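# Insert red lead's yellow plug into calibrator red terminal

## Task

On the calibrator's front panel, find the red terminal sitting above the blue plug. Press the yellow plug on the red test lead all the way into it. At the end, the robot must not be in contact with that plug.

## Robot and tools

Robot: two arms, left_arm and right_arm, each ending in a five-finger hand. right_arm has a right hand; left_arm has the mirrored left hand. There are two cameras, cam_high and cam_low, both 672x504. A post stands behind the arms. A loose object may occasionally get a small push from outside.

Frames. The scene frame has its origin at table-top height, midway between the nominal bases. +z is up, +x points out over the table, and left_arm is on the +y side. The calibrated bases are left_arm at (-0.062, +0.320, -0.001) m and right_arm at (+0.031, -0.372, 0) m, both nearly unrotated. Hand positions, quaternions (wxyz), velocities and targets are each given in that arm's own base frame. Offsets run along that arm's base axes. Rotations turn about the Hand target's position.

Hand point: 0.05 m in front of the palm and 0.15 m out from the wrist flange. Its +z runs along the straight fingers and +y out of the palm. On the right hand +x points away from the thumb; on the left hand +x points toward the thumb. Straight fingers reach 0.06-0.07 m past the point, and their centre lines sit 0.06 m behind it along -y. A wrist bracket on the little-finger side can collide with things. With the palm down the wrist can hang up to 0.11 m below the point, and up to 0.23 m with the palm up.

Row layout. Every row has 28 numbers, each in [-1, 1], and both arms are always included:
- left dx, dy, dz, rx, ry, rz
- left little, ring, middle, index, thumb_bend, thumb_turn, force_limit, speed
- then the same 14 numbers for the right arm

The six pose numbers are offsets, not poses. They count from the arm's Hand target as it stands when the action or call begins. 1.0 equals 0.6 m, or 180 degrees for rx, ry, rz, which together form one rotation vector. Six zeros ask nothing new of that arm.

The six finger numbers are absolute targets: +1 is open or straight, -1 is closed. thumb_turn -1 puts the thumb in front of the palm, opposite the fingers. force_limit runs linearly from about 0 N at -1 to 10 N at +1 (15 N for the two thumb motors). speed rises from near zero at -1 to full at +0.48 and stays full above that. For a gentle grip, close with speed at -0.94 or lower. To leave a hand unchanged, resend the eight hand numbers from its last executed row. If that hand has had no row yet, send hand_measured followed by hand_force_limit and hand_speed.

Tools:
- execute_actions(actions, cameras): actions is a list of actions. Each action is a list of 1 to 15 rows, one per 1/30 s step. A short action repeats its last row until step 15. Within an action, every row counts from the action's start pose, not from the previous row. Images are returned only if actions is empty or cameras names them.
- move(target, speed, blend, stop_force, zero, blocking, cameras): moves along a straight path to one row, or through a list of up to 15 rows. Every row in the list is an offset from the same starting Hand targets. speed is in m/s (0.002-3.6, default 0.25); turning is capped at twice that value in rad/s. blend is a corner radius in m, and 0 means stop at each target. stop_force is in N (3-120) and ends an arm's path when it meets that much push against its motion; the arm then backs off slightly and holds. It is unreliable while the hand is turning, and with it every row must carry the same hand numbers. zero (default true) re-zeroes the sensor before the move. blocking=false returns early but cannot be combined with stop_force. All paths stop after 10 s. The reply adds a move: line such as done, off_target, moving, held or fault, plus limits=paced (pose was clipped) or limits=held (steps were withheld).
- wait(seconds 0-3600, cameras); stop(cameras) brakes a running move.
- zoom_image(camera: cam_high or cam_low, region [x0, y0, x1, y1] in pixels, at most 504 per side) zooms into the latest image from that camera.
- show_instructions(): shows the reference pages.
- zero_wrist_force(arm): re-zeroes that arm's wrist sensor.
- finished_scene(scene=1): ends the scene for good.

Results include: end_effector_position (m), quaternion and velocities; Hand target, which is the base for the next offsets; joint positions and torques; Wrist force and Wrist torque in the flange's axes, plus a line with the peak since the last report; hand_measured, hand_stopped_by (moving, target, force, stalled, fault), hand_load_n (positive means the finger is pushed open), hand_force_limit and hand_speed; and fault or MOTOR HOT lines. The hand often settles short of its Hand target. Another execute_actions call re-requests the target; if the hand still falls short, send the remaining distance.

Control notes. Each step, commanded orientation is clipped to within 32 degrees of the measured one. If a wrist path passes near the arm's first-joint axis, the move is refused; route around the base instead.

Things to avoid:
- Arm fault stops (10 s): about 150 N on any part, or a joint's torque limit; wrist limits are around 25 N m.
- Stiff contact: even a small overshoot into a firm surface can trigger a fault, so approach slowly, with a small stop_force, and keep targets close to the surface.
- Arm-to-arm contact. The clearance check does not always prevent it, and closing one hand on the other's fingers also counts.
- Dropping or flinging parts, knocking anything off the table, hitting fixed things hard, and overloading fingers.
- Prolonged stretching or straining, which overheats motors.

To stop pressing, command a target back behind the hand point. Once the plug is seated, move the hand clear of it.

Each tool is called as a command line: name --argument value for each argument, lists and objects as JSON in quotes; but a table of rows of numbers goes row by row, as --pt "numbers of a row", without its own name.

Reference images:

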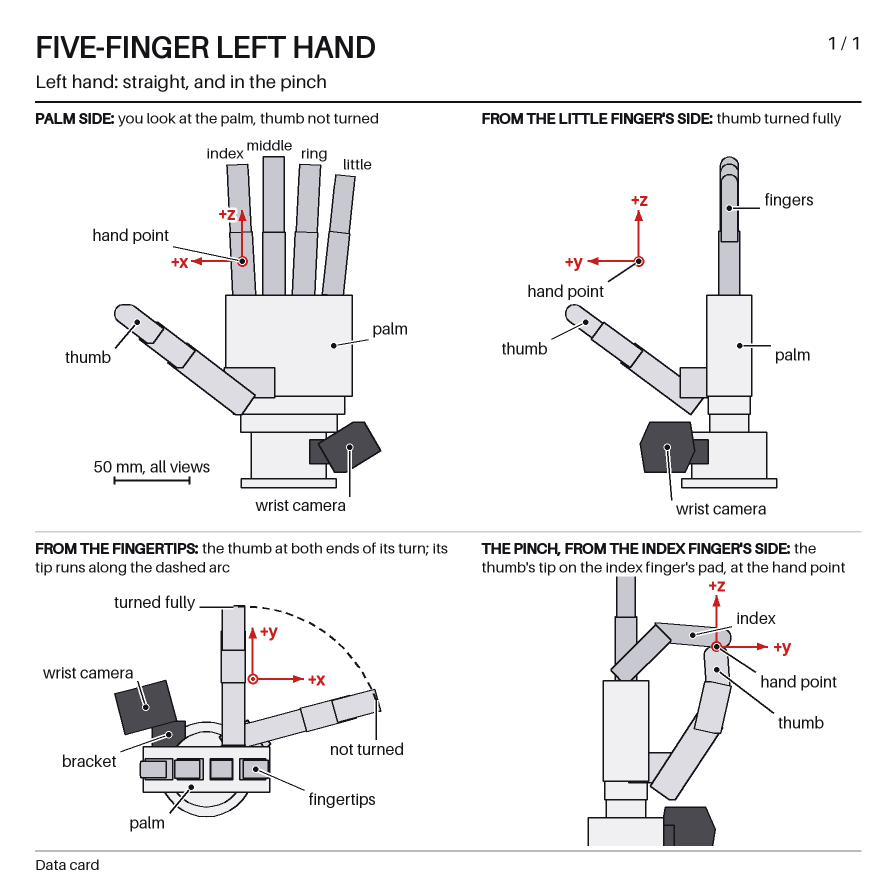

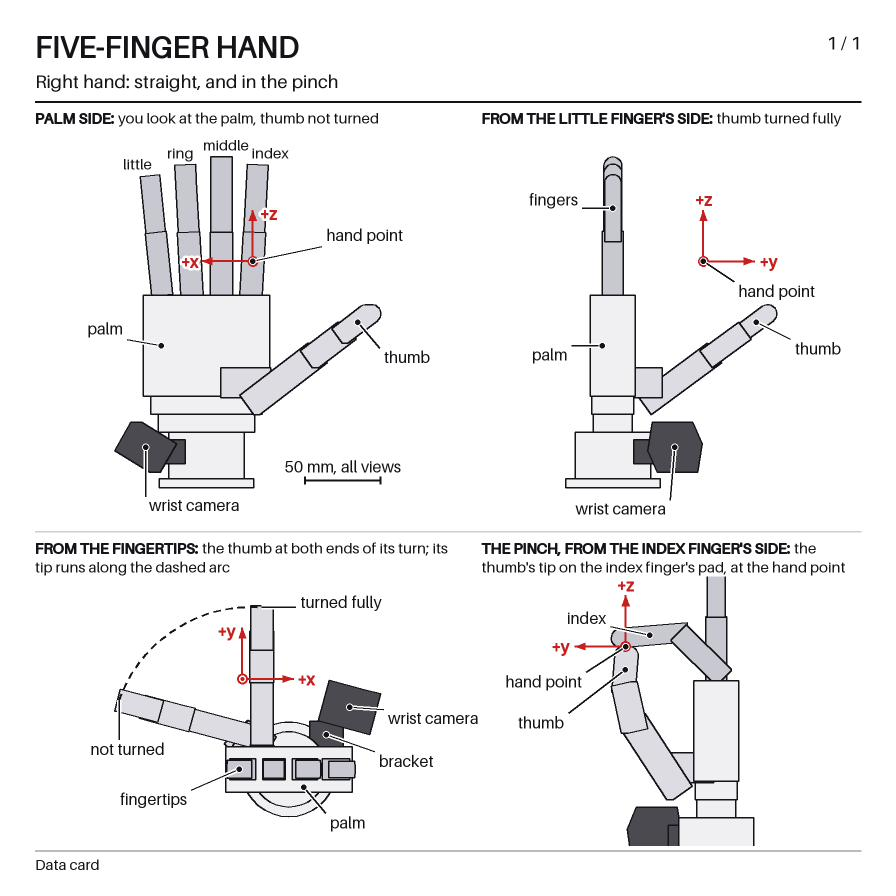

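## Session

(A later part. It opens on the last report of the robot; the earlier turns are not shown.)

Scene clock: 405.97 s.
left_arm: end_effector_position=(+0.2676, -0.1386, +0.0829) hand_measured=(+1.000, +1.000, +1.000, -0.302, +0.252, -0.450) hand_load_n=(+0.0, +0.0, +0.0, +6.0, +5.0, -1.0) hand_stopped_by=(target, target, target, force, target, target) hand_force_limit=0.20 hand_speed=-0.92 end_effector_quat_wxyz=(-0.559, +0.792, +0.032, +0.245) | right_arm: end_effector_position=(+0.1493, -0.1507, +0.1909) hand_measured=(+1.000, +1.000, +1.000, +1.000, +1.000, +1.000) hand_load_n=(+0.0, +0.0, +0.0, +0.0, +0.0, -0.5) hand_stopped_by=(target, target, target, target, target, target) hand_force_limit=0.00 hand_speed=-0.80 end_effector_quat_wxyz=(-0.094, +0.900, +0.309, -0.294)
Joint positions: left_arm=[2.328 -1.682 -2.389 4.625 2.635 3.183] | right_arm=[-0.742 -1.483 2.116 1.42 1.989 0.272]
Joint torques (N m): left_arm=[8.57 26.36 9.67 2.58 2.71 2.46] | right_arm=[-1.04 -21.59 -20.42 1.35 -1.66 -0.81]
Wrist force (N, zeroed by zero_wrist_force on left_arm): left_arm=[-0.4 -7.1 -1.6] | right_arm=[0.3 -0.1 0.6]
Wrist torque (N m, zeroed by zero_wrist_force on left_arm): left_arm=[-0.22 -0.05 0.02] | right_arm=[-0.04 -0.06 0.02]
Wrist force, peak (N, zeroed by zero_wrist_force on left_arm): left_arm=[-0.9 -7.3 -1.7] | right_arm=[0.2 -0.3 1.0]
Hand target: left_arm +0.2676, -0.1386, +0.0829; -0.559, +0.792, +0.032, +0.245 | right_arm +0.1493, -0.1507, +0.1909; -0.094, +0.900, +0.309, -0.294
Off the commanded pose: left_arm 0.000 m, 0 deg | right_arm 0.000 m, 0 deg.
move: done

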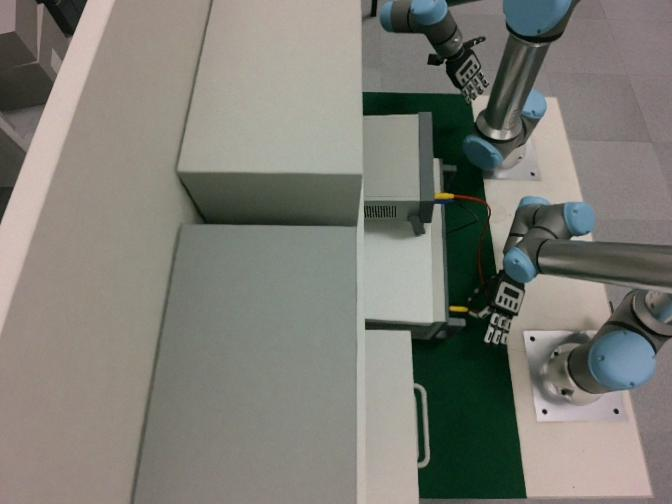

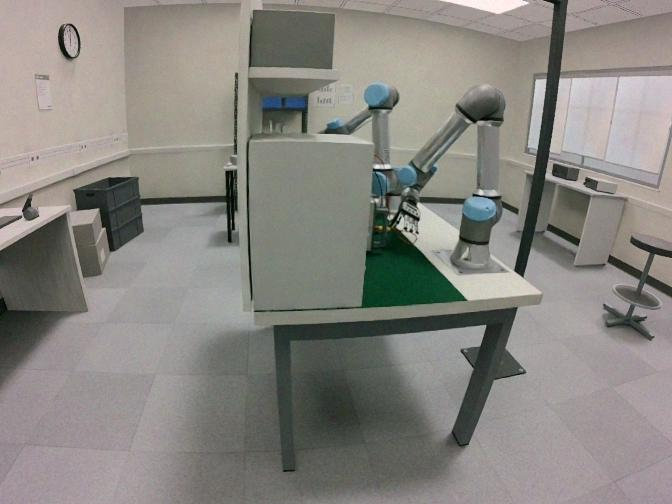

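move --pt "0 0 0 0 0 0 1 1 1 0.1 0.25 -0.45 0.1 -0.8 0 0 0 0 0 0 1 1 1 1 1 1 0 -0.8" --pt "0 -0.0033 0 0 0 0 1 1 1 0.1 0.25 -0.45 0.1 -0.8 0 0 0 0 0 0 1 1 1 1 1 1 0 -0.8" --pt "0 -0.0033 -0.0075 0 0 0 1 1 1 0.1 0.25 -0.45 0.1 -0.8 0 0 0 0 0 0 1 1 1 1 1 1 0 -0.8" --pt "0 0 -0.0075 0 0 0 1 1 1 0.1 0.25 -0.45 0.1 -0.8 0 0 0 0 0 0 1 1 1 1 1 1 0 -0.8" --speed 0.03

zero_wrist_force --arm "left_arm"

move --pt "0 0 0 0 0 0 1 1 1 -0.7 0.25 -0.45 0.2 -0.92 0 0 0 0 0 0 1 1 1 1 1 1 0 -0.8" --cameras '["cam_high","cam_low"]'

zoom_image --camera "cam_high" --region '[446, 302, 474, 323]'

zoom_image --camera "cam_low" --region '[374, 220, 402, 241]'

Scene clock: 409.03 s.
left_arm: end_effector_position=(+0.2676, -0.1387, +0.0784) hand_measured=(+1.000, +1.000, +1.000, +0.100, +0.250, -0.450) hand_load_n=(+0.0, +0.0, +0.0, +0.0, +0.0, +0.0) hand_stopped_by=(target, target, target, target, target, target) hand_force_limit=0.10 hand_speed=-0.80 end_effector_quat_wxyz=(-0.559, +0.792, +0.032, +0.245) | right_arm: end_effector_position=(+0.1493, -0.1507, +0.1909) hand_measured=(+1.000, +1.000, +1.000, +1.000, +1.000, +1.000) hand_load_n=(+0.0, +0.0, +0.0, +0.0, +0.0, +0.0) hand_stopped_by=(target, target, target, target, target, target) hand_force_limit=0.00 hand_speed=-0.80 end_effector_quat_wxyz=(-0.094, +0.900, +0.309, -0.294)
Joint positions: left_arm=[2.328 -1.695 -2.392 4.641 2.635 3.183] | right_arm=[-0.742 -1.483 2.116 1.42 1.989 0.272]
Joint torques (N m): left_arm=[11.12 26.66 7.28 2.73 2.62 3.05] | right_arm=[-1.38 -21.03 -20.08 1.45 -1.8 -0.84]
Wrist force (N, zeroed by zero_wrist_force on left_arm): left_arm=[0.3 0.6 -1.1] | right_arm=[0.1 -0.2 0.4]
Wrist torque (N m, zeroed by zero_wrist_force on left_arm): left_arm=[0.14 -0.06 -0.01] | right_arm=[-0.05 -0.03 0.00]
Wrist force, peak (N, zeroed by zero_wrist_force on left_arm): left_arm=[-0.4 -7.4 -1.7] | right_arm=[0.0 -0.3 0.9]
Hand target: left_arm +0.2676, -0.1386, +0.0784; -0.559, +0.792, +0.032, +0.245 | right_arm +0.1493, -0.1507, +0.1909; -0.094, +0.900, +0.309, -0.294
Off the commanded pose: left_arm 0.000 m, 0 deg | right_arm 0.000 m, 0 deg.
move: done

Wrist force sensor zeroed.

Scene clock: 410.90 s.
left_arm: end_effector_position=(+0.2676, -0.1386, +0.0784) hand_measured=(+1.000, +1.000, +1.000, -0.256, +0.252, -0.450) hand_load_n=(+0.0, +0.0, +0.0, +6.0, +6.0, -1.0) hand_stopped_by=(target, target, target, force, target, target) hand_force_limit=0.20 hand_speed=-0.92 end_effector_quat_wxyz=(-0.559, +0.792, +0.032, +0.245) | right_arm: end_effector_position=(+0.1493, -0.1507, +0.1909) hand_measured=(+1.000, +1.000, +1.000, +1.000, +1.000, +1.000) hand_load_n=(+0.0, +0.0, +0.0, +0.0, +0.0, +0.0) hand_stopped_by=(target, target, target, target, target, target) hand_force_limit=0.00 hand_speed=-0.80 end_effector_quat_wxyz=(-0.094, +0.900, +0.309, -0.294)
Joint positions: left_arm=[2.328 -1.694 -2.393 4.642 2.635 3.183] | right_arm=[-0.742 -1.483 2.116 1.42 1.989 0.272]
Joint torques (N m): left_arm=[8.33 28.24 10.4 2.57 2.57 2.21] | right_arm=[-1.04 -21.14 -21.54 1.51 -1.89 -0.88]
Wrist force (N, zeroed by zero_wrist_force on left_arm): left_arm=[-2.6 -1.2 -0.7] | right_arm=[0.0 -0.3 0.6]
Wrist torque (N m, zeroed by zero_wrist_force on left_arm): left_arm=[-0.09 0.14 0.01] | right_arm=[-0.08 -0.02 0.00]
Wrist force, peak (N, zeroed by zero_wrist_force on left_arm): left_arm=[-2.7 -1.2 -0.5] | right_arm=[0.2 -0.3 0.9]
Hand target: left_arm +0.2676, -0.1386, +0.0784; -0.559, +0.792, +0.032, +0.245 | right_arm +0.1493, -0.1507, +0.1909; -0.094, +0.900, +0.309, -0.294
Off the commanded pose: left_arm 0.000 m, 0 deg | right_arm 0.000 m, 0 deg.
move: done

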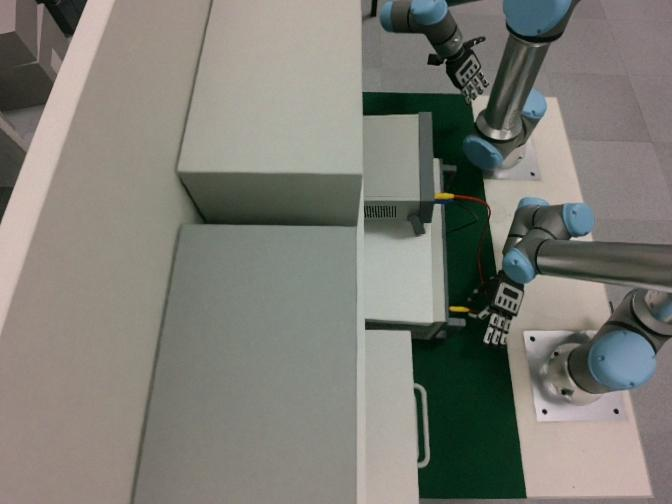

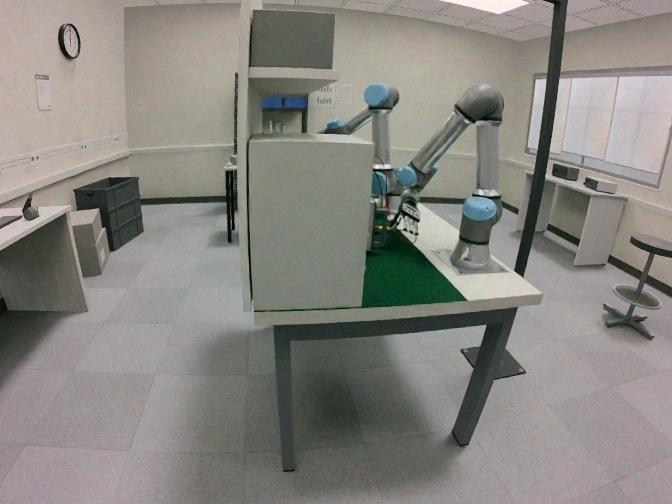

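Scaled by 18.000 from the camera's image (finer frame: 960x720).

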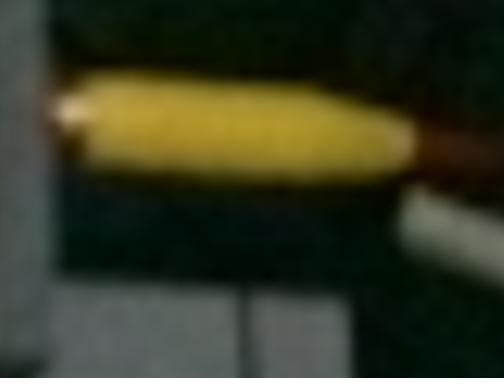

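Scaled by 18.000 from the camera's image (finer frame: 960x720).

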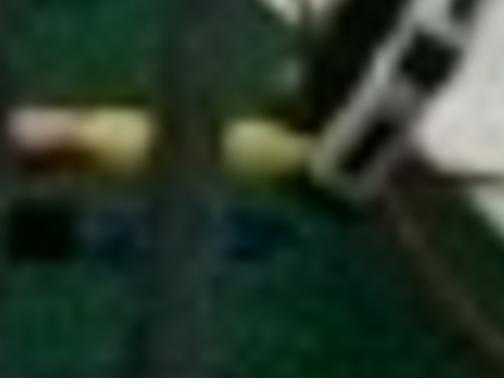

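move --pt "0.0083 -0.0005 0 0 0 0 1 1 1 -0.7 0.25 -0.45 0.2 -0.92 0 0 0 0 0 0 1 1 1 1 1 1 0 -0.8" --speed 0.006 --stop_force 16 --cameras '["cam_high","cam_low"]'

zoom_image --camera "cam_high" --region '[446, 302, 474, 323]'

zoom_image --camera "cam_low" --region '[374, 220, 402, 241]'

Scene clock: 413.00 s.
left_arm: end_effector_position=(+0.2726, -0.1389, +0.0784) hand_measured=(+1.000, +1.000, +1.000, -0.256, +0.252, -0.450) hand_load_n=(+0.0, +0.0, +0.0, +3.5, +5.0, -3.5) hand_stopped_by=(target, target, target, force, target, target) hand_force_limit=0.20 hand_speed=-0.92 end_effector_quat_wxyz=(-0.559, +0.792, +0.032, +0.245) | right_arm: end_effector_position=(+0.1493, -0.1507, +0.1909) hand_measured=(+1.000, +1.000, +1.000, +1.000, +1.000, +1.000) hand_load_n=(+0.0, +0.0, +0.0, +0.0, +0.0, -0.5) hand_stopped_by=(target, target, target, target, target, target) hand_force_limit=0.00 hand_speed=-0.80 end_effector_quat_wxyz=(-0.094, +0.900, +0.309, -0.294)
Joint positions: left_arm=[2.338 -1.699 -2.39 4.653 2.644 3.194] | right_arm=[-0.742 -1.483 2.116 1.42 1.989 0.272]
Joint torques (N m): left_arm=[9.08 7.32 25.08 3.3 4.13 2] | right_arm=[-1.08 -20.44 -21.86 1.41 -1.48 -0.97]
Wrist force (N, zeroed by zero_wrist_force on left_arm): left_arm=[-6.7 4.1 1.9] | right_arm=[0.1 -0.3 0.5]
Wrist torque (N m, zeroed by zero_wrist_force on left_arm): left_arm=[0.07 0.22 0.01] | right_arm=[-0.07 -0.03 0.00]
Wrist force, peak (N, zeroed by zero_wrist_force on left_arm): left_arm=[-6.8 4.1 2.0] | right_arm=[0.4 -0.3 0.7]
Hand target: left_arm +0.2726, -0.1389, +0.0784; -0.559, +0.792, +0.032, +0.245 | right_arm +0.1493, -0.1507, +0.1909; -0.094, +0.900, +0.309, -0.294
Off the commanded pose: left_arm 0.000 m, 0 deg | right_arm 0.000 m, 0 deg.
move: done

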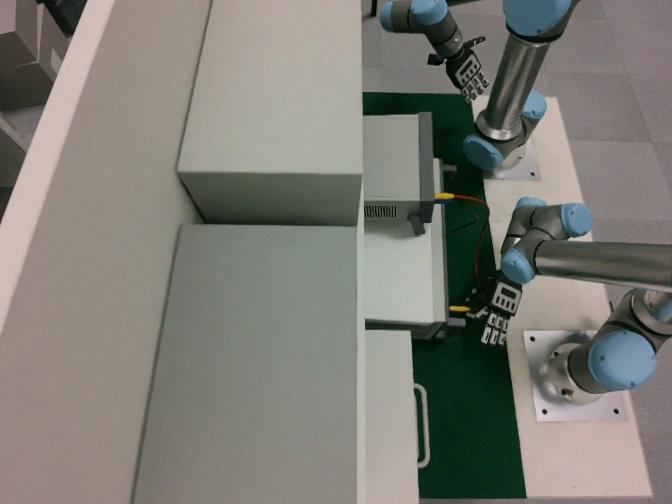

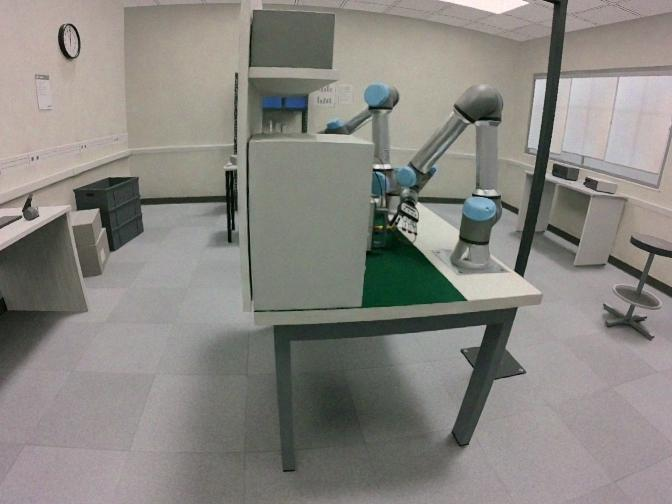

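Scaled by 18.000 from the camera's image (finer frame: 960x720).

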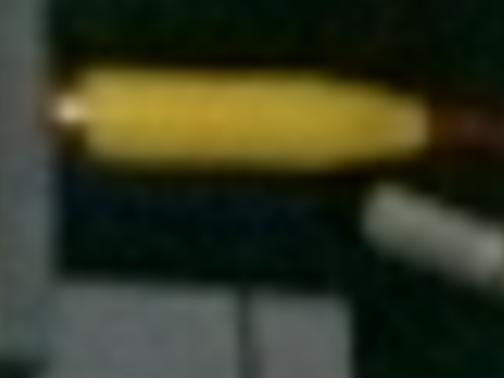

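Scaled by 18.000 from the camera's image (finer frame: 960x720).

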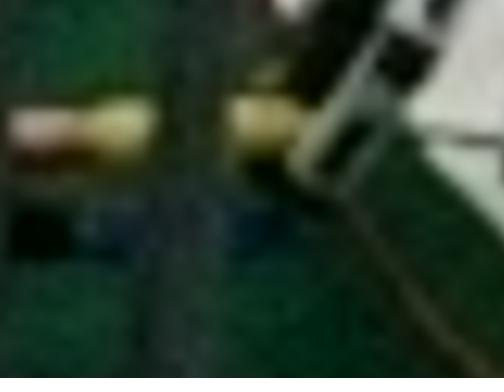

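execute_actions --actions '[[[0,0,0,0,0,0,1,1,1,0.1,0.25,-0.45,0.2,-0.8,0,0,0,0,0,0,1,1,1,1,1,1,0,-0.8]],[[0,0,0,0,0,0,1,1,1,0.1,0.25,-0.45,0.2,-0.8,0,0,0,0,0,0,1,1,1,1,1,1,0,-0.8]]]' --cameras '["all"]'

zoom_image --camera "cam_high" --region '[446, 302, 474, 323]'

zoom_image --camera "cam_low" --region '[374, 220, 402, 241]'

Scene clock: 415.43 s.
left_arm: end_effector_position=(+0.2726, -0.1389, +0.0784) hand_measured=(+1.000, +1.000, +1.000, +0.100, +0.252, -0.450) hand_load_n=(+0.0, +0.0, +0.0, +0.0, +3.0, -1.5) hand_stopped_by=(target, target, target, target, target, target) hand_force_limit=0.20 hand_speed=-0.80 end_effector_quat_wxyz=(-0.559, +0.792, +0.032, +0.245) | right_arm: end_effector_position=(+0.1493, -0.1507, +0.1909) hand_measured=(+1.000, +1.000, +1.000, +1.000, +1.000, +1.000) hand_load_n=(+0.0, +0.0, +0.0, +0.0, +0.0, -0.5) hand_stopped_by=(target, target, target, target, target, target) hand_force_limit=0.00 hand_speed=-0.80 end_effector_quat_wxyz=(-0.094, +0.900, +0.309, -0.294)
Joint positions: left_arm=[2.338 -1.699 -2.39 4.653 2.644 3.194] | right_arm=[-0.742 -1.483 2.116 1.42 1.989 0.272]
Joint torques (N m): left_arm=[8.73 7.43 11.09 -0.51 0.22 2.03] | right_arm=[-1.34 -20.64 -20.87 1.4 -1.68 -0.97]
Wrist force (N, zeroed by zero_wrist_force on left_arm): left_arm=[-0.4 1.8 -0.8] | right_arm=[0.1 0.0 0.4]
Wrist torque (N m, zeroed by zero_wrist_force on left_arm): left_arm=[-0.01 -0.02 0.04] | right_arm=[-0.02 -0.03 0.01]
Wrist force, peak (N, zeroed by zero_wrist_force on left_arm): left_arm=[-7.0 4.3 2.3] | right_arm=[0.0 -0.4 0.9]
Hand target: left_arm +0.2726, -0.1389, +0.0784; -0.559, +0.792, +0.032, +0.245 | right_arm +0.1493, -0.1507, +0.1909; -0.094, +0.900, +0.309, -0.294
Off the commanded pose: left_arm 0.000 m, 0 deg | right_arm 0.000 m, 0 deg.
Step readings (end_effector_position of left_arm | right_arm):
0: (+0.2726, -0.1389, +0.0784) | (+0.1493, -0.1507, +0.1909)
1: (+0.2726, -0.1389, +0.0784) | (+0.1493, -0.1507, +0.1909)
2: (+0.2726, -0.1389, +0.0784) | (+0.1493, -0.1507, +0.1909)
4: (+0.2726, -0.1389, +0.0784) | (+0.1493, -0.1507, +0.1909)
8: (+0.2726, -0.1389, +0.0784) | (+0.1493, -0.1507, +0.1909)
15: (+0.2726, -0.1389, +0.0784) | (+0.1493, -0.1507, +0.1909)
16: (+0.2726, -0.1389, +0.0784) | (+0.1493, -0.1507, +0.1909)
17: (+0.2726, -0.1389, +0.0784) | (+0.1493, -0.1507, +0.1909)
19: (+0.2726, -0.1389, +0.0784) | (+0.1493, -0.1507, +0.1909)
23: (+0.2726, -0.1389, +0.0784) | (+0.1493, -0.1507, +0.1909)
30: (+0.2726, -0.1389, +0.0784) | (+0.1493, -0.1507, +0.1909)

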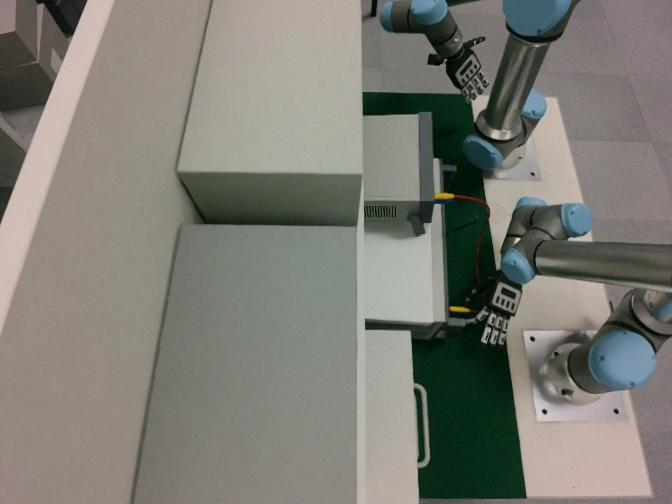

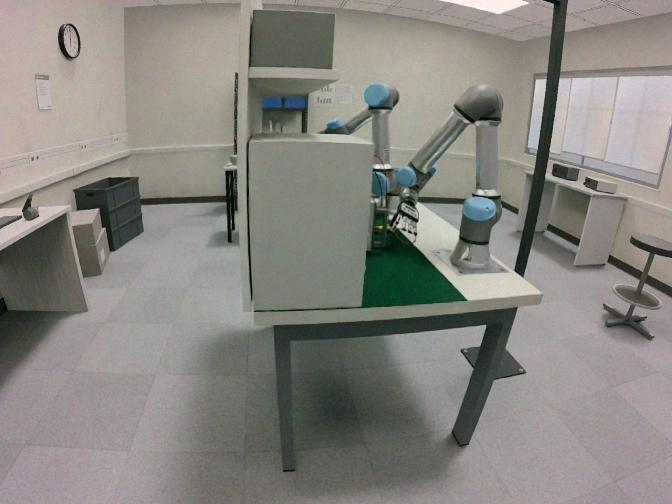

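Scaled by 18.000 from the camera's image (finer frame: 960x720).

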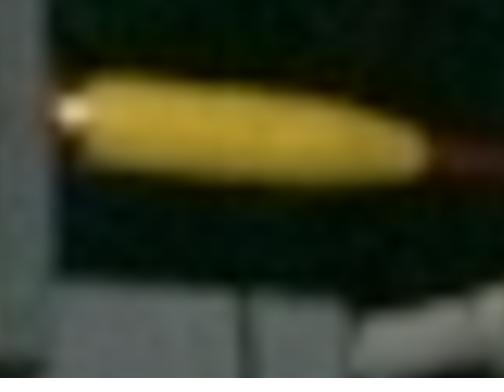

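Scaled by 18.000 from the camera's image (finer frame: 960x720).

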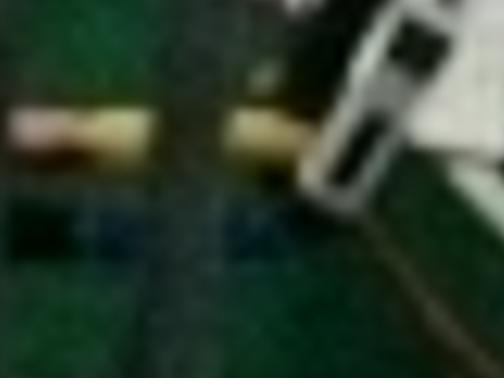

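move --target '[0,-0.0033,-0.0033,0,0,0,1,1,1,0.1,0.25,-0.45,0.2,-0.8,0,0,0,0,0,0,1,1,1,1,1,1,0,-0.8]' --speed 0.03 --cameras '["all"]'

zoom_image --camera "cam_high" --region '[446, 302, 474, 323]'

zoom_image --camera "cam_low" --region '[374, 220, 402, 241]'

Scene clock: 416.23 s.
left_arm: end_effector_position=(+0.2726, -0.1408, +0.0765) hand_measured=(+1.000, +1.000, +1.000, +0.100, +0.250, -0.450) hand_load_n=(+0.0, +0.0, +0.0, +0.0, +0.5, +0.0) hand_stopped_by=(target, target, target, target, target, target) hand_force_limit=0.20 hand_speed=-0.80 end_effector_quat_wxyz=(-0.559, +0.792, +0.032, +0.245) | right_arm: end_effector_position=(+0.1493, -0.1507, +0.1909) hand_measured=(+1.000, +1.000, +1.000, +1.000, +1.000, +1.000) hand_load_n=(+0.0, +0.0, +0.0, +0.0, +0.0, +0.0) hand_stopped_by=(target, target, target, target, target, target) hand_force_limit=0.00 hand_speed=-0.80 end_effector_quat_wxyz=(-0.094, +0.900, +0.309, -0.294)
Joint positions: left_arm=[2.334 -1.708 -2.386 4.654 2.64 3.19] | right_arm=[-0.742 -1.483 2.116 1.42 1.989 0.272]
Joint torques (N m): left_arm=[-10.96 4.88 20.11 2.67 -0.79 -3.1] | right_arm=[-0.98 -20.72 -21.83 1.37 -1.69 -1.09]
Wrist force (N, zeroed by zero_wrist_force on left_arm): left_arm=[-0.2 -0.2 1.3] | right_arm=[0.3 -0.2 0.6]
Wrist torque (N m, zeroed by zero_wrist_force on left_arm): left_arm=[-0.13 0.03 0.17] | right_arm=[-0.07 -0.06 0.01]
Wrist force, peak (N, zeroed by zero_wrist_force on left_arm): left_arm=[-0.5 1.9 -0.6] | right_arm=[0.1 -0.1 0.9]
Hand target: left_arm +0.2726, -0.1409, +0.0764; -0.559, +0.792, +0.032, +0.245 | right_arm +0.1493, -0.1507, +0.1909; -0.094, +0.900, +0.309, -0.294
Off the commanded pose: left_arm 0.000 m, 0 deg | right_arm 0.000 m, 0 deg.
move: done

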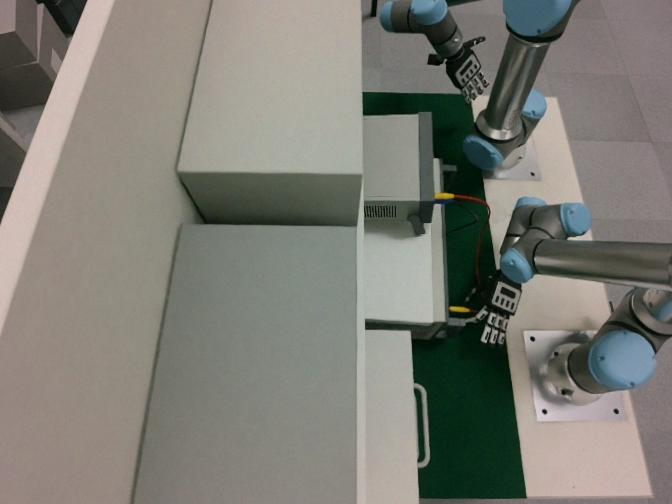

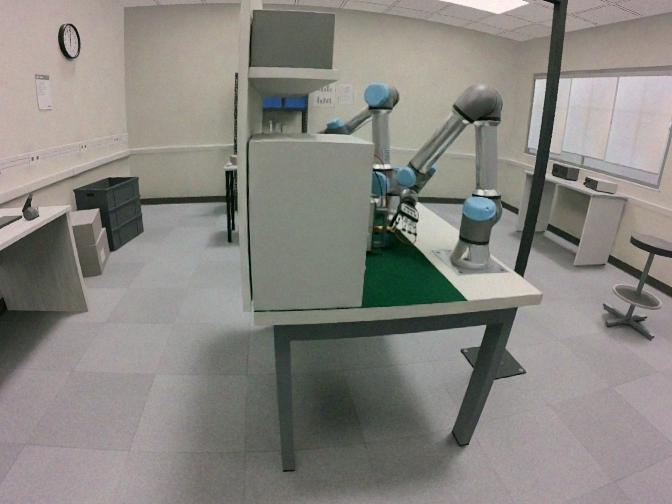

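Scaled by 18.000 from the camera's image (finer frame: 960x720).

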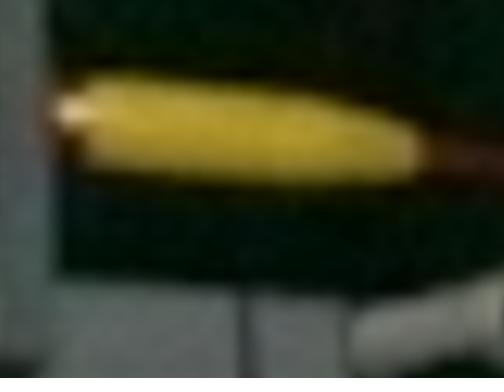

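Scaled by 18.000 from the camera's image (finer frame: 960x720).

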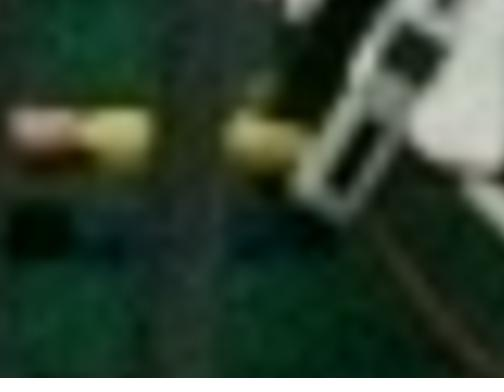

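move --pt "-0.0083 0 0 0 0 0 1 1 1 0.1 0.25 -0.45 0.2 -0.8 0 0 0 0 0 0 1 1 1 1 1 1 0 -0.8" --pt "-0.0083 0.0005 0.0092 0 0 0 1 1 1 0.1 0.25 -0.45 0.2 -0.8 0 0 0 0 0 0 1 1 1 1 1 1 0 -0.8" --speed 0.03 --cameras '["all"]'

zoom_image --camera "cam_high" --region '[446, 302, 474, 323]'

zoom_image --camera "cam_high" --region '[446, 302, 488, 333]'

zoom_image --camera "cam_low" --region '[374, 220, 402, 241]'

Scene clock: 418.50 s.
left_arm: end_effector_position=(+0.2676, -0.1406, +0.0818) hand_measured=(+1.000, +1.000, +1.000, +0.100, +0.250, -0.450) hand_load_n=(+0.0, +0.0, +0.0, +0.0, +0.0, +0.0) hand_stopped_by=(target, target, target, target, target, target) hand_force_limit=0.20 hand_speed=-0.80 end_effector_quat_wxyz=(-0.559, +0.792, +0.032, +0.245) | right_arm: end_effector_position=(+0.1493, -0.1507, +0.1909) hand_measured=(+1.000, +1.000, +1.000, +1.000, +1.000, +1.000) hand_load_n=(+0.0, +0.0, +0.0, +0.0, +0.0, -0.5) hand_stopped_by=(target, target, target, target, target, target) hand_force_limit=0.00 hand_speed=-0.80 end_effector_quat_wxyz=(-0.094, +0.900, +0.309, -0.294)
Joint positions: left_arm=[2.324 -1.689 -2.384 4.623 2.632 3.179] | right_arm=[-0.742 -1.483 2.116 1.42 1.989 0.272]
Joint torques (N m): left_arm=[5.85 26.5 21.59 -0.97 1.55 1.71] | right_arm=[-1.04 -21.36 -21.55 1.35 -1.66 -0.84]
Wrist force (N, zeroed by zero_wrist_force on left_arm): left_arm=[-0.2 -0.2 1.1] | right_arm=[0.1 -0.5 0.5]
Wrist torque (N m, zeroed by zero_wrist_force on left_arm): left_arm=[-0.09 0.01 0.17] | right_arm=[-0.10 -0.04 -0.01]
Wrist force, peak (N, zeroed by zero_wrist_force on left_arm): left_arm=[-0.2 -0.5 1.6] | right_arm=[0.1 -0.4 0.9]
Hand target: left_arm +0.2676, -0.1406, +0.0819; -0.559, +0.792, +0.032, +0.245 | right_arm +0.1493, -0.1507, +0.1909; -0.094, +0.900, +0.309, -0.294
Off the commanded pose: left_arm 0.000 m, 0 deg | right_arm 0.000 m, 0 deg.
move: done

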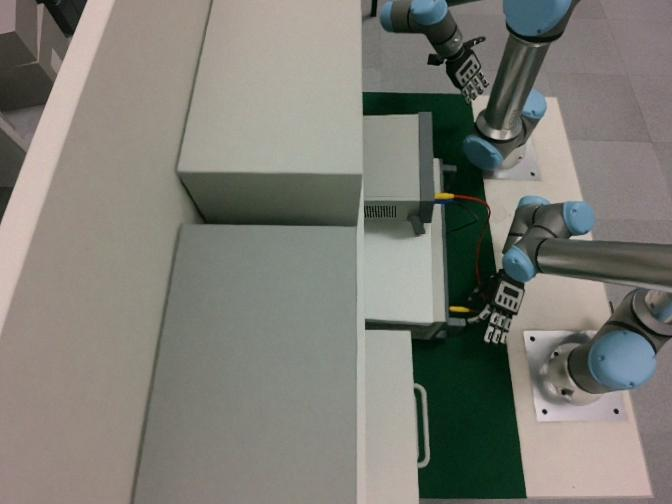

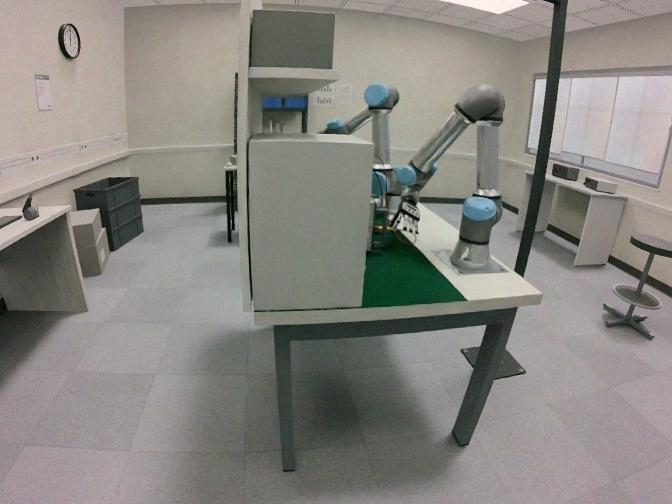

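Scaled by 18.000 from the camera's image (finer frame: 960x720).

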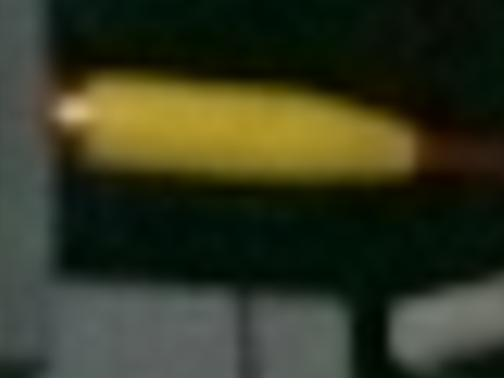

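Scaled by 12.000 from the camera's image (finer frame: 960x720).

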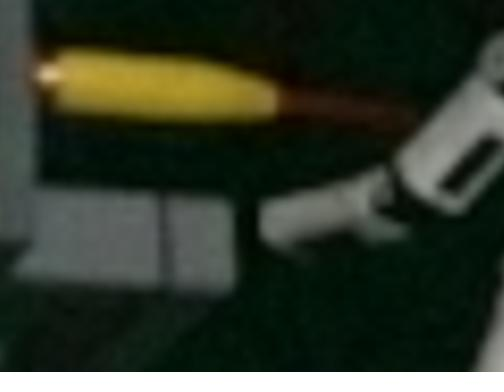

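Scaled by 18.000 from the camera's image (finer frame: 960x720).

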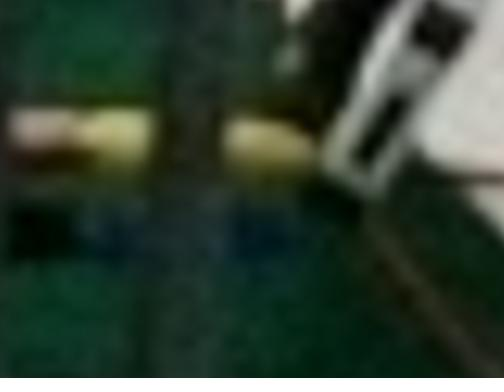

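zero_wrist_force --arm "left_arm"

move --target '[0,0,0,0,0,0,1,1,1,-0.7,0.25,-0.45,0.4,-0.9,0,0,0,0,0,0,1,1,1,1,1,1,0,-0.8]' --speed 0.03 --cameras '["all"]'

zoom_image --camera "cam_high" --region '[446, 302, 474, 323]'

zoom_image --camera "cam_low" --region '[374, 220, 402, 241]'

Wrist force sensor zeroed.

Scene clock: 420.63 s.
left_arm: end_effector_position=(+0.2676, -0.1406, +0.0819) hand_measured=(+1.000, +1.000, +1.000, -0.270, +0.252, -0.450) hand_load_n=(+0.0, +0.0, +0.0, +7.5, +4.5, +0.0) hand_stopped_by=(target, target, target, force, target, target) hand_force_limit=0.40 hand_speed=-0.90 end_effector_quat_wxyz=(-0.559, +0.792, +0.032, +0.245) | right_arm: end_effector_position=(+0.1493, -0.1507, +0.1909) hand_measured=(+1.000, +1.000, +1.000, +1.000, +1.000, +1.000) hand_load_n=(+0.0, +0.0, +0.0, +0.0, +0.0, +0.0) hand_stopped_by=(target, target, target, target, target, target) hand_force_limit=0.00 hand_speed=-0.80 end_effector_quat_wxyz=(-0.094, +0.900, +0.309, -0.294)
Joint positions: left_arm=[2.324 -1.689 -2.384 4.623 2.632 3.179] | right_arm=[-0.742 -1.483 2.116 1.42 1.989 0.272]
Joint torques (N m): left_arm=[8.02 27.94 21.6 0.49 1.27 0.7] | right_arm=[-1.57 -21.69 -21.17 1.39 -1.84 -0.92]
Wrist force (N, zeroed by zero_wrist_force on left_arm): left_arm=[-1.6 -4.5 0.2] | right_arm=[0.1 0.0 0.7]
Wrist torque (N m, zeroed by zero_wrist_force on left_arm): left_arm=[-0.19 0.09 -0.01] | right_arm=[-0.05 -0.04 0.01]
Wrist force, peak (N, zeroed by zero_wrist_force on left_arm): left_arm=[-1.6 -4.5 0.2] | right_arm=[0.6 -0.2 0.8]
Hand target: left_arm +0.2676, -0.1406, +0.0819; -0.559, +0.792, +0.032, +0.245 | right_arm +0.1493, -0.1507, +0.1909; -0.094, +0.900, +0.309, -0.294
Off the commanded pose: left_arm 0.000 m, 0 deg | right_arm 0.000 m, 0 deg.
move: done

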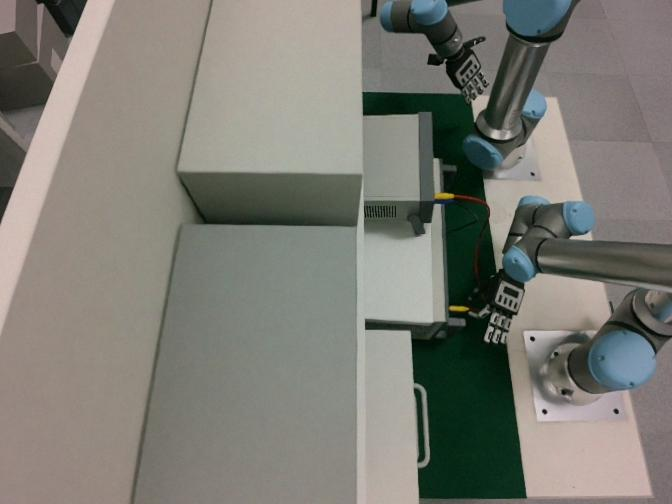

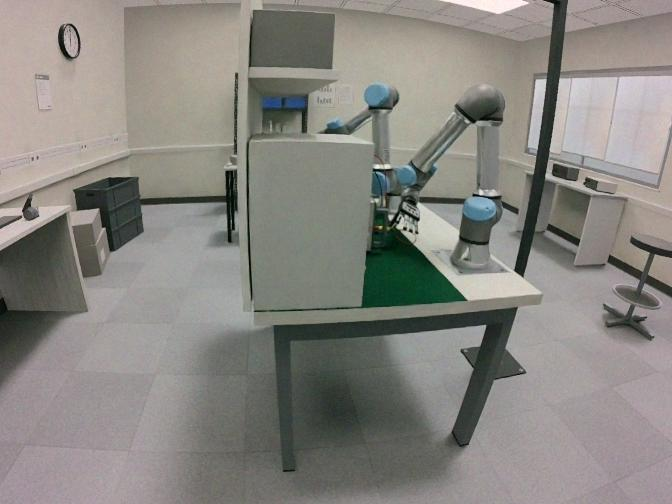

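Scaled by 18.000 from the camera's image (finer frame: 960x720).

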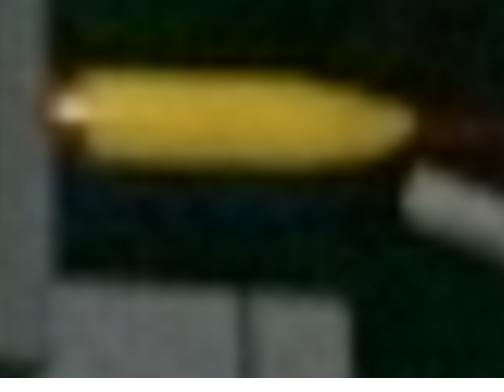

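Scaled by 18.000 from the camera's image (finer frame: 960x720).

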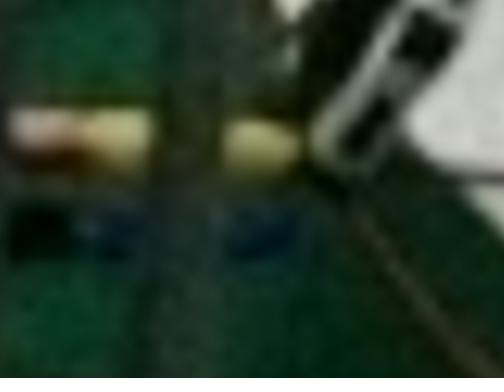

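move --target '[0.01,-0.0005,0,0,0,0,1,1,1,-0.7,0.25,-0.45,0.4,-0.9,0,0,0,0,0,0,1,1,1,1,1,1,0,-0.8]' --speed 0.004 --stop_force 12 --cameras '["all"]'

zoom_image --camera "cam_high" --region '[446, 302, 474, 323]'

zoom_image --camera "cam_low" --region '[374, 220, 402, 241]'

Scene clock: 423.47 s.
left_arm: end_effector_position=(+0.2736, -0.1409, +0.0819) hand_measured=(+1.000, +1.000, +1.000, -0.268, +0.252, -0.450) hand_load_n=(+0.0, +0.0, +0.0, +12.0, +7.0, -2.0) hand_stopped_by=(target, target, target, force, target, target) hand_force_limit=0.40 hand_speed=-0.90 end_effector_quat_wxyz=(-0.559, +0.792, +0.032, +0.245) | right_arm: end_effector_position=(+0.1493, -0.1507, +0.1909) hand_measured=(+1.000, +1.000, +1.000, +1.000, +1.000, +1.000) hand_load_n=(+0.0, +0.0, +0.0, +0.0, +0.0, +0.0) hand_stopped_by=(target, target, target, target, target, target) hand_force_limit=0.00 hand_speed=-0.80 end_effector_quat_wxyz=(-0.094, +0.900, +0.309, -0.294)
Joint positions: left_arm=[2.336 -1.694 -2.38 4.636 2.642 3.192] | right_arm=[-0.742 -1.483 2.116 1.42 1.989 0.272]
Joint torques (N m): left_arm=[8.46 4.48 22.91 3.18 2.95 2.53] | right_arm=[-1.11 -20.6 -21.65 1.28 -1.74 -0.98]
Wrist force (N, zeroed by zero_wrist_force on left_arm): left_arm=[-5.3 -9.9 -1.4] | right_arm=[0.3 -0.1 0.6]
Wrist torque (N m, zeroed by zero_wrist_force on left_arm): left_arm=[-0.37 0.19 -0.12] | right_arm=[-0.05 -0.06 0.02]
Wrist force, peak (N, zeroed by zero_wrist_force on left_arm): left_arm=[-5.3 -9.9 -1.4] | right_arm=[0.2 -0.3 1.0]
Hand target: left_arm +0.2736, -0.1409, +0.0819; -0.559, +0.792, +0.032, +0.245 | right_arm +0.1493, -0.1507, +0.1909; -0.094, +0.900, +0.309, -0.294
Off the commanded pose: left_arm 0.000 m, 0 deg | right_arm 0.000 m, 0 deg.
move: done

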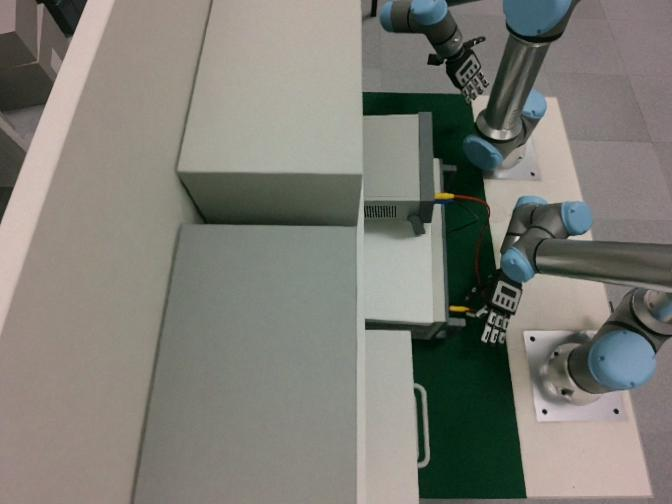

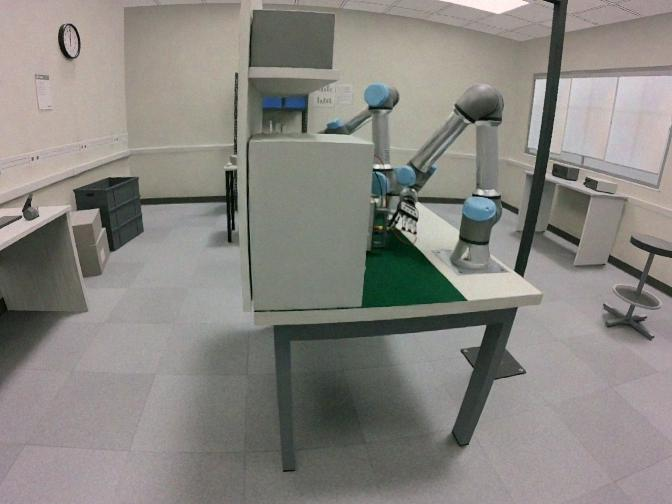

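Scaled by 18.000 from the camera's image (finer frame: 960x720).

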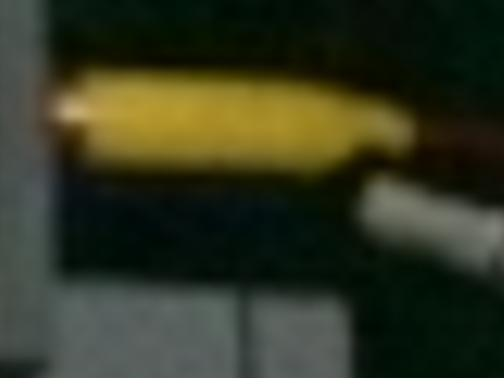

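Scaled by 18.000 from the camera's image (finer frame: 960x720).

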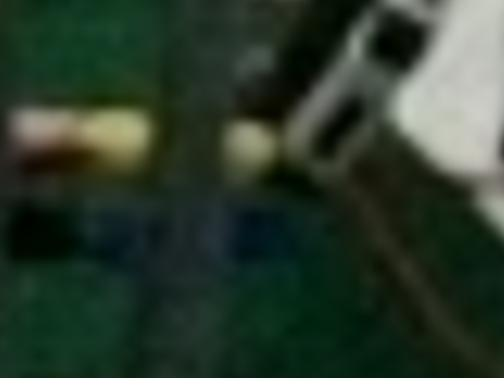

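move --target '[0.0067,-0.0003,0,0,0,0,1,1,1,-0.7,0.25,-0.45,0.4,-0.9,0,0,0,0,0,0,1,1,1,1,1,1,0,-0.8]' --speed 0.004 --stop_force 14 --zero false --cameras '["all"]'

zoom_image --camera "cam_high" --region '[446, 302, 474, 323]'

zoom_image --camera "cam_low" --region '[374, 220, 402, 241]'

Scene clock: 425.83 s.
left_arm: end_effector_position=(+0.2776, -0.1411, +0.0819) hand_measured=(+1.000, +1.000, +1.000, -0.268, +0.252, -0.450) hand_load_n=(+0.0, +0.0, +0.0, +14.5, +9.5, -2.5) hand_stopped_by=(target, target, target, force, target, target) hand_force_limit=0.40 hand_speed=-0.90 end_effector_quat_wxyz=(-0.559, +0.792, +0.032, +0.245) | right_arm: end_effector_position=(+0.1493, -0.1507, +0.1909) hand_measured=(+1.000, +1.000, +1.000, +1.000, +1.000, +1.000) hand_load_n=(+0.0, +0.0, +0.0, +0.0, +0.0, +0.0) hand_stopped_by=(target, target, target, target, target, target) hand_force_limit=0.00 hand_speed=-0.80 end_effector_quat_wxyz=(-0.094, +0.900, +0.309, -0.294)
Joint positions: left_arm=[2.345 -1.698 -2.377 4.645 2.649 3.201] | right_arm=[-0.742 -1.483 2.116 1.42 1.989 0.272]
Joint torques (N m): left_arm=[9.6 4.52 26.02 4.73 4.64 2.23] | right_arm=[-1.22 -22.08 -20.83 1.42 -1.52 -1.01]
Wrist force (N, zeroed by zero_wrist_force on left_arm): left_arm=[-9.9 -12.1 -4.1] | right_arm=[0.0 0.0 0.5]
Wrist torque (N m, zeroed by zero_wrist_force on left_arm): left_arm=[-0.40 0.22 -0.09] | right_arm=[-0.02 -0.01 0.00]
Wrist force, peak (N, zeroed by zero_wrist_force on left_arm): left_arm=[-10.1 -12.0 -4.1] | right_arm=[0.3 -0.4 0.7]
Hand target: left_arm +0.2776, -0.1411, +0.0819; -0.559, +0.792, +0.032, +0.245 | right_arm +0.1493, -0.1507, +0.1909; -0.094, +0.900, +0.309, -0.294
Off the commanded pose: left_arm 0.000 m, 0 deg | right_arm 0.000 m, 0 deg.
move: done

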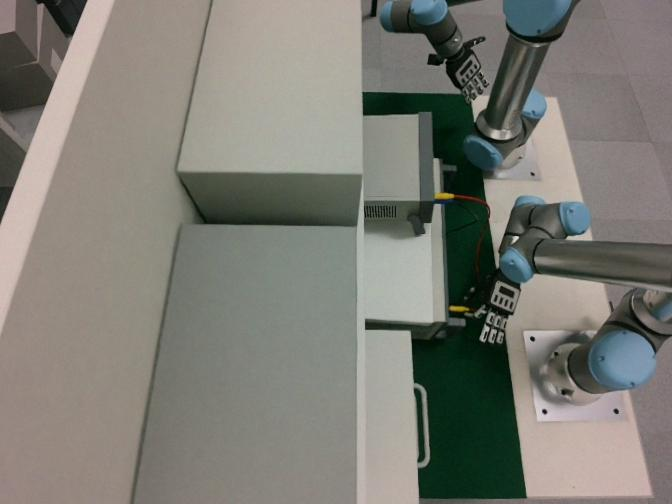

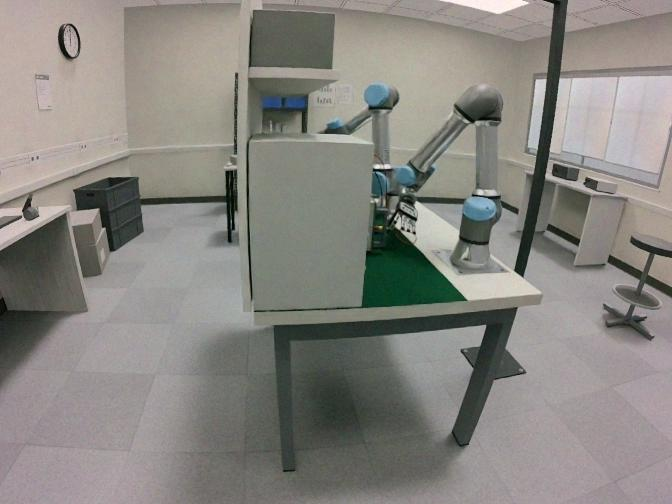

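Scaled by 18.000 from the camera's image (finer frame: 960x720).

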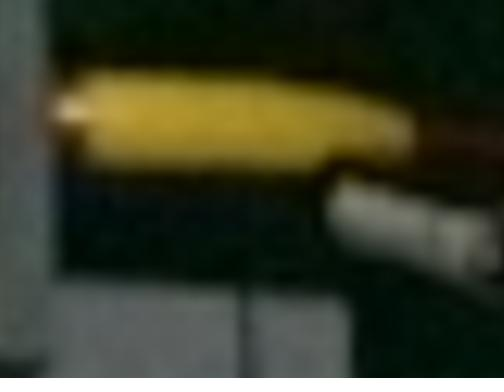

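Scaled by 18.000 from the camera's image (finer frame: 960x720).

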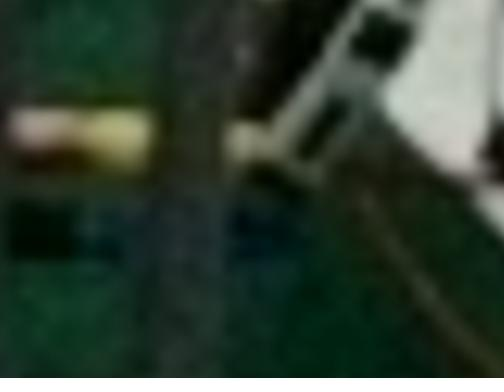

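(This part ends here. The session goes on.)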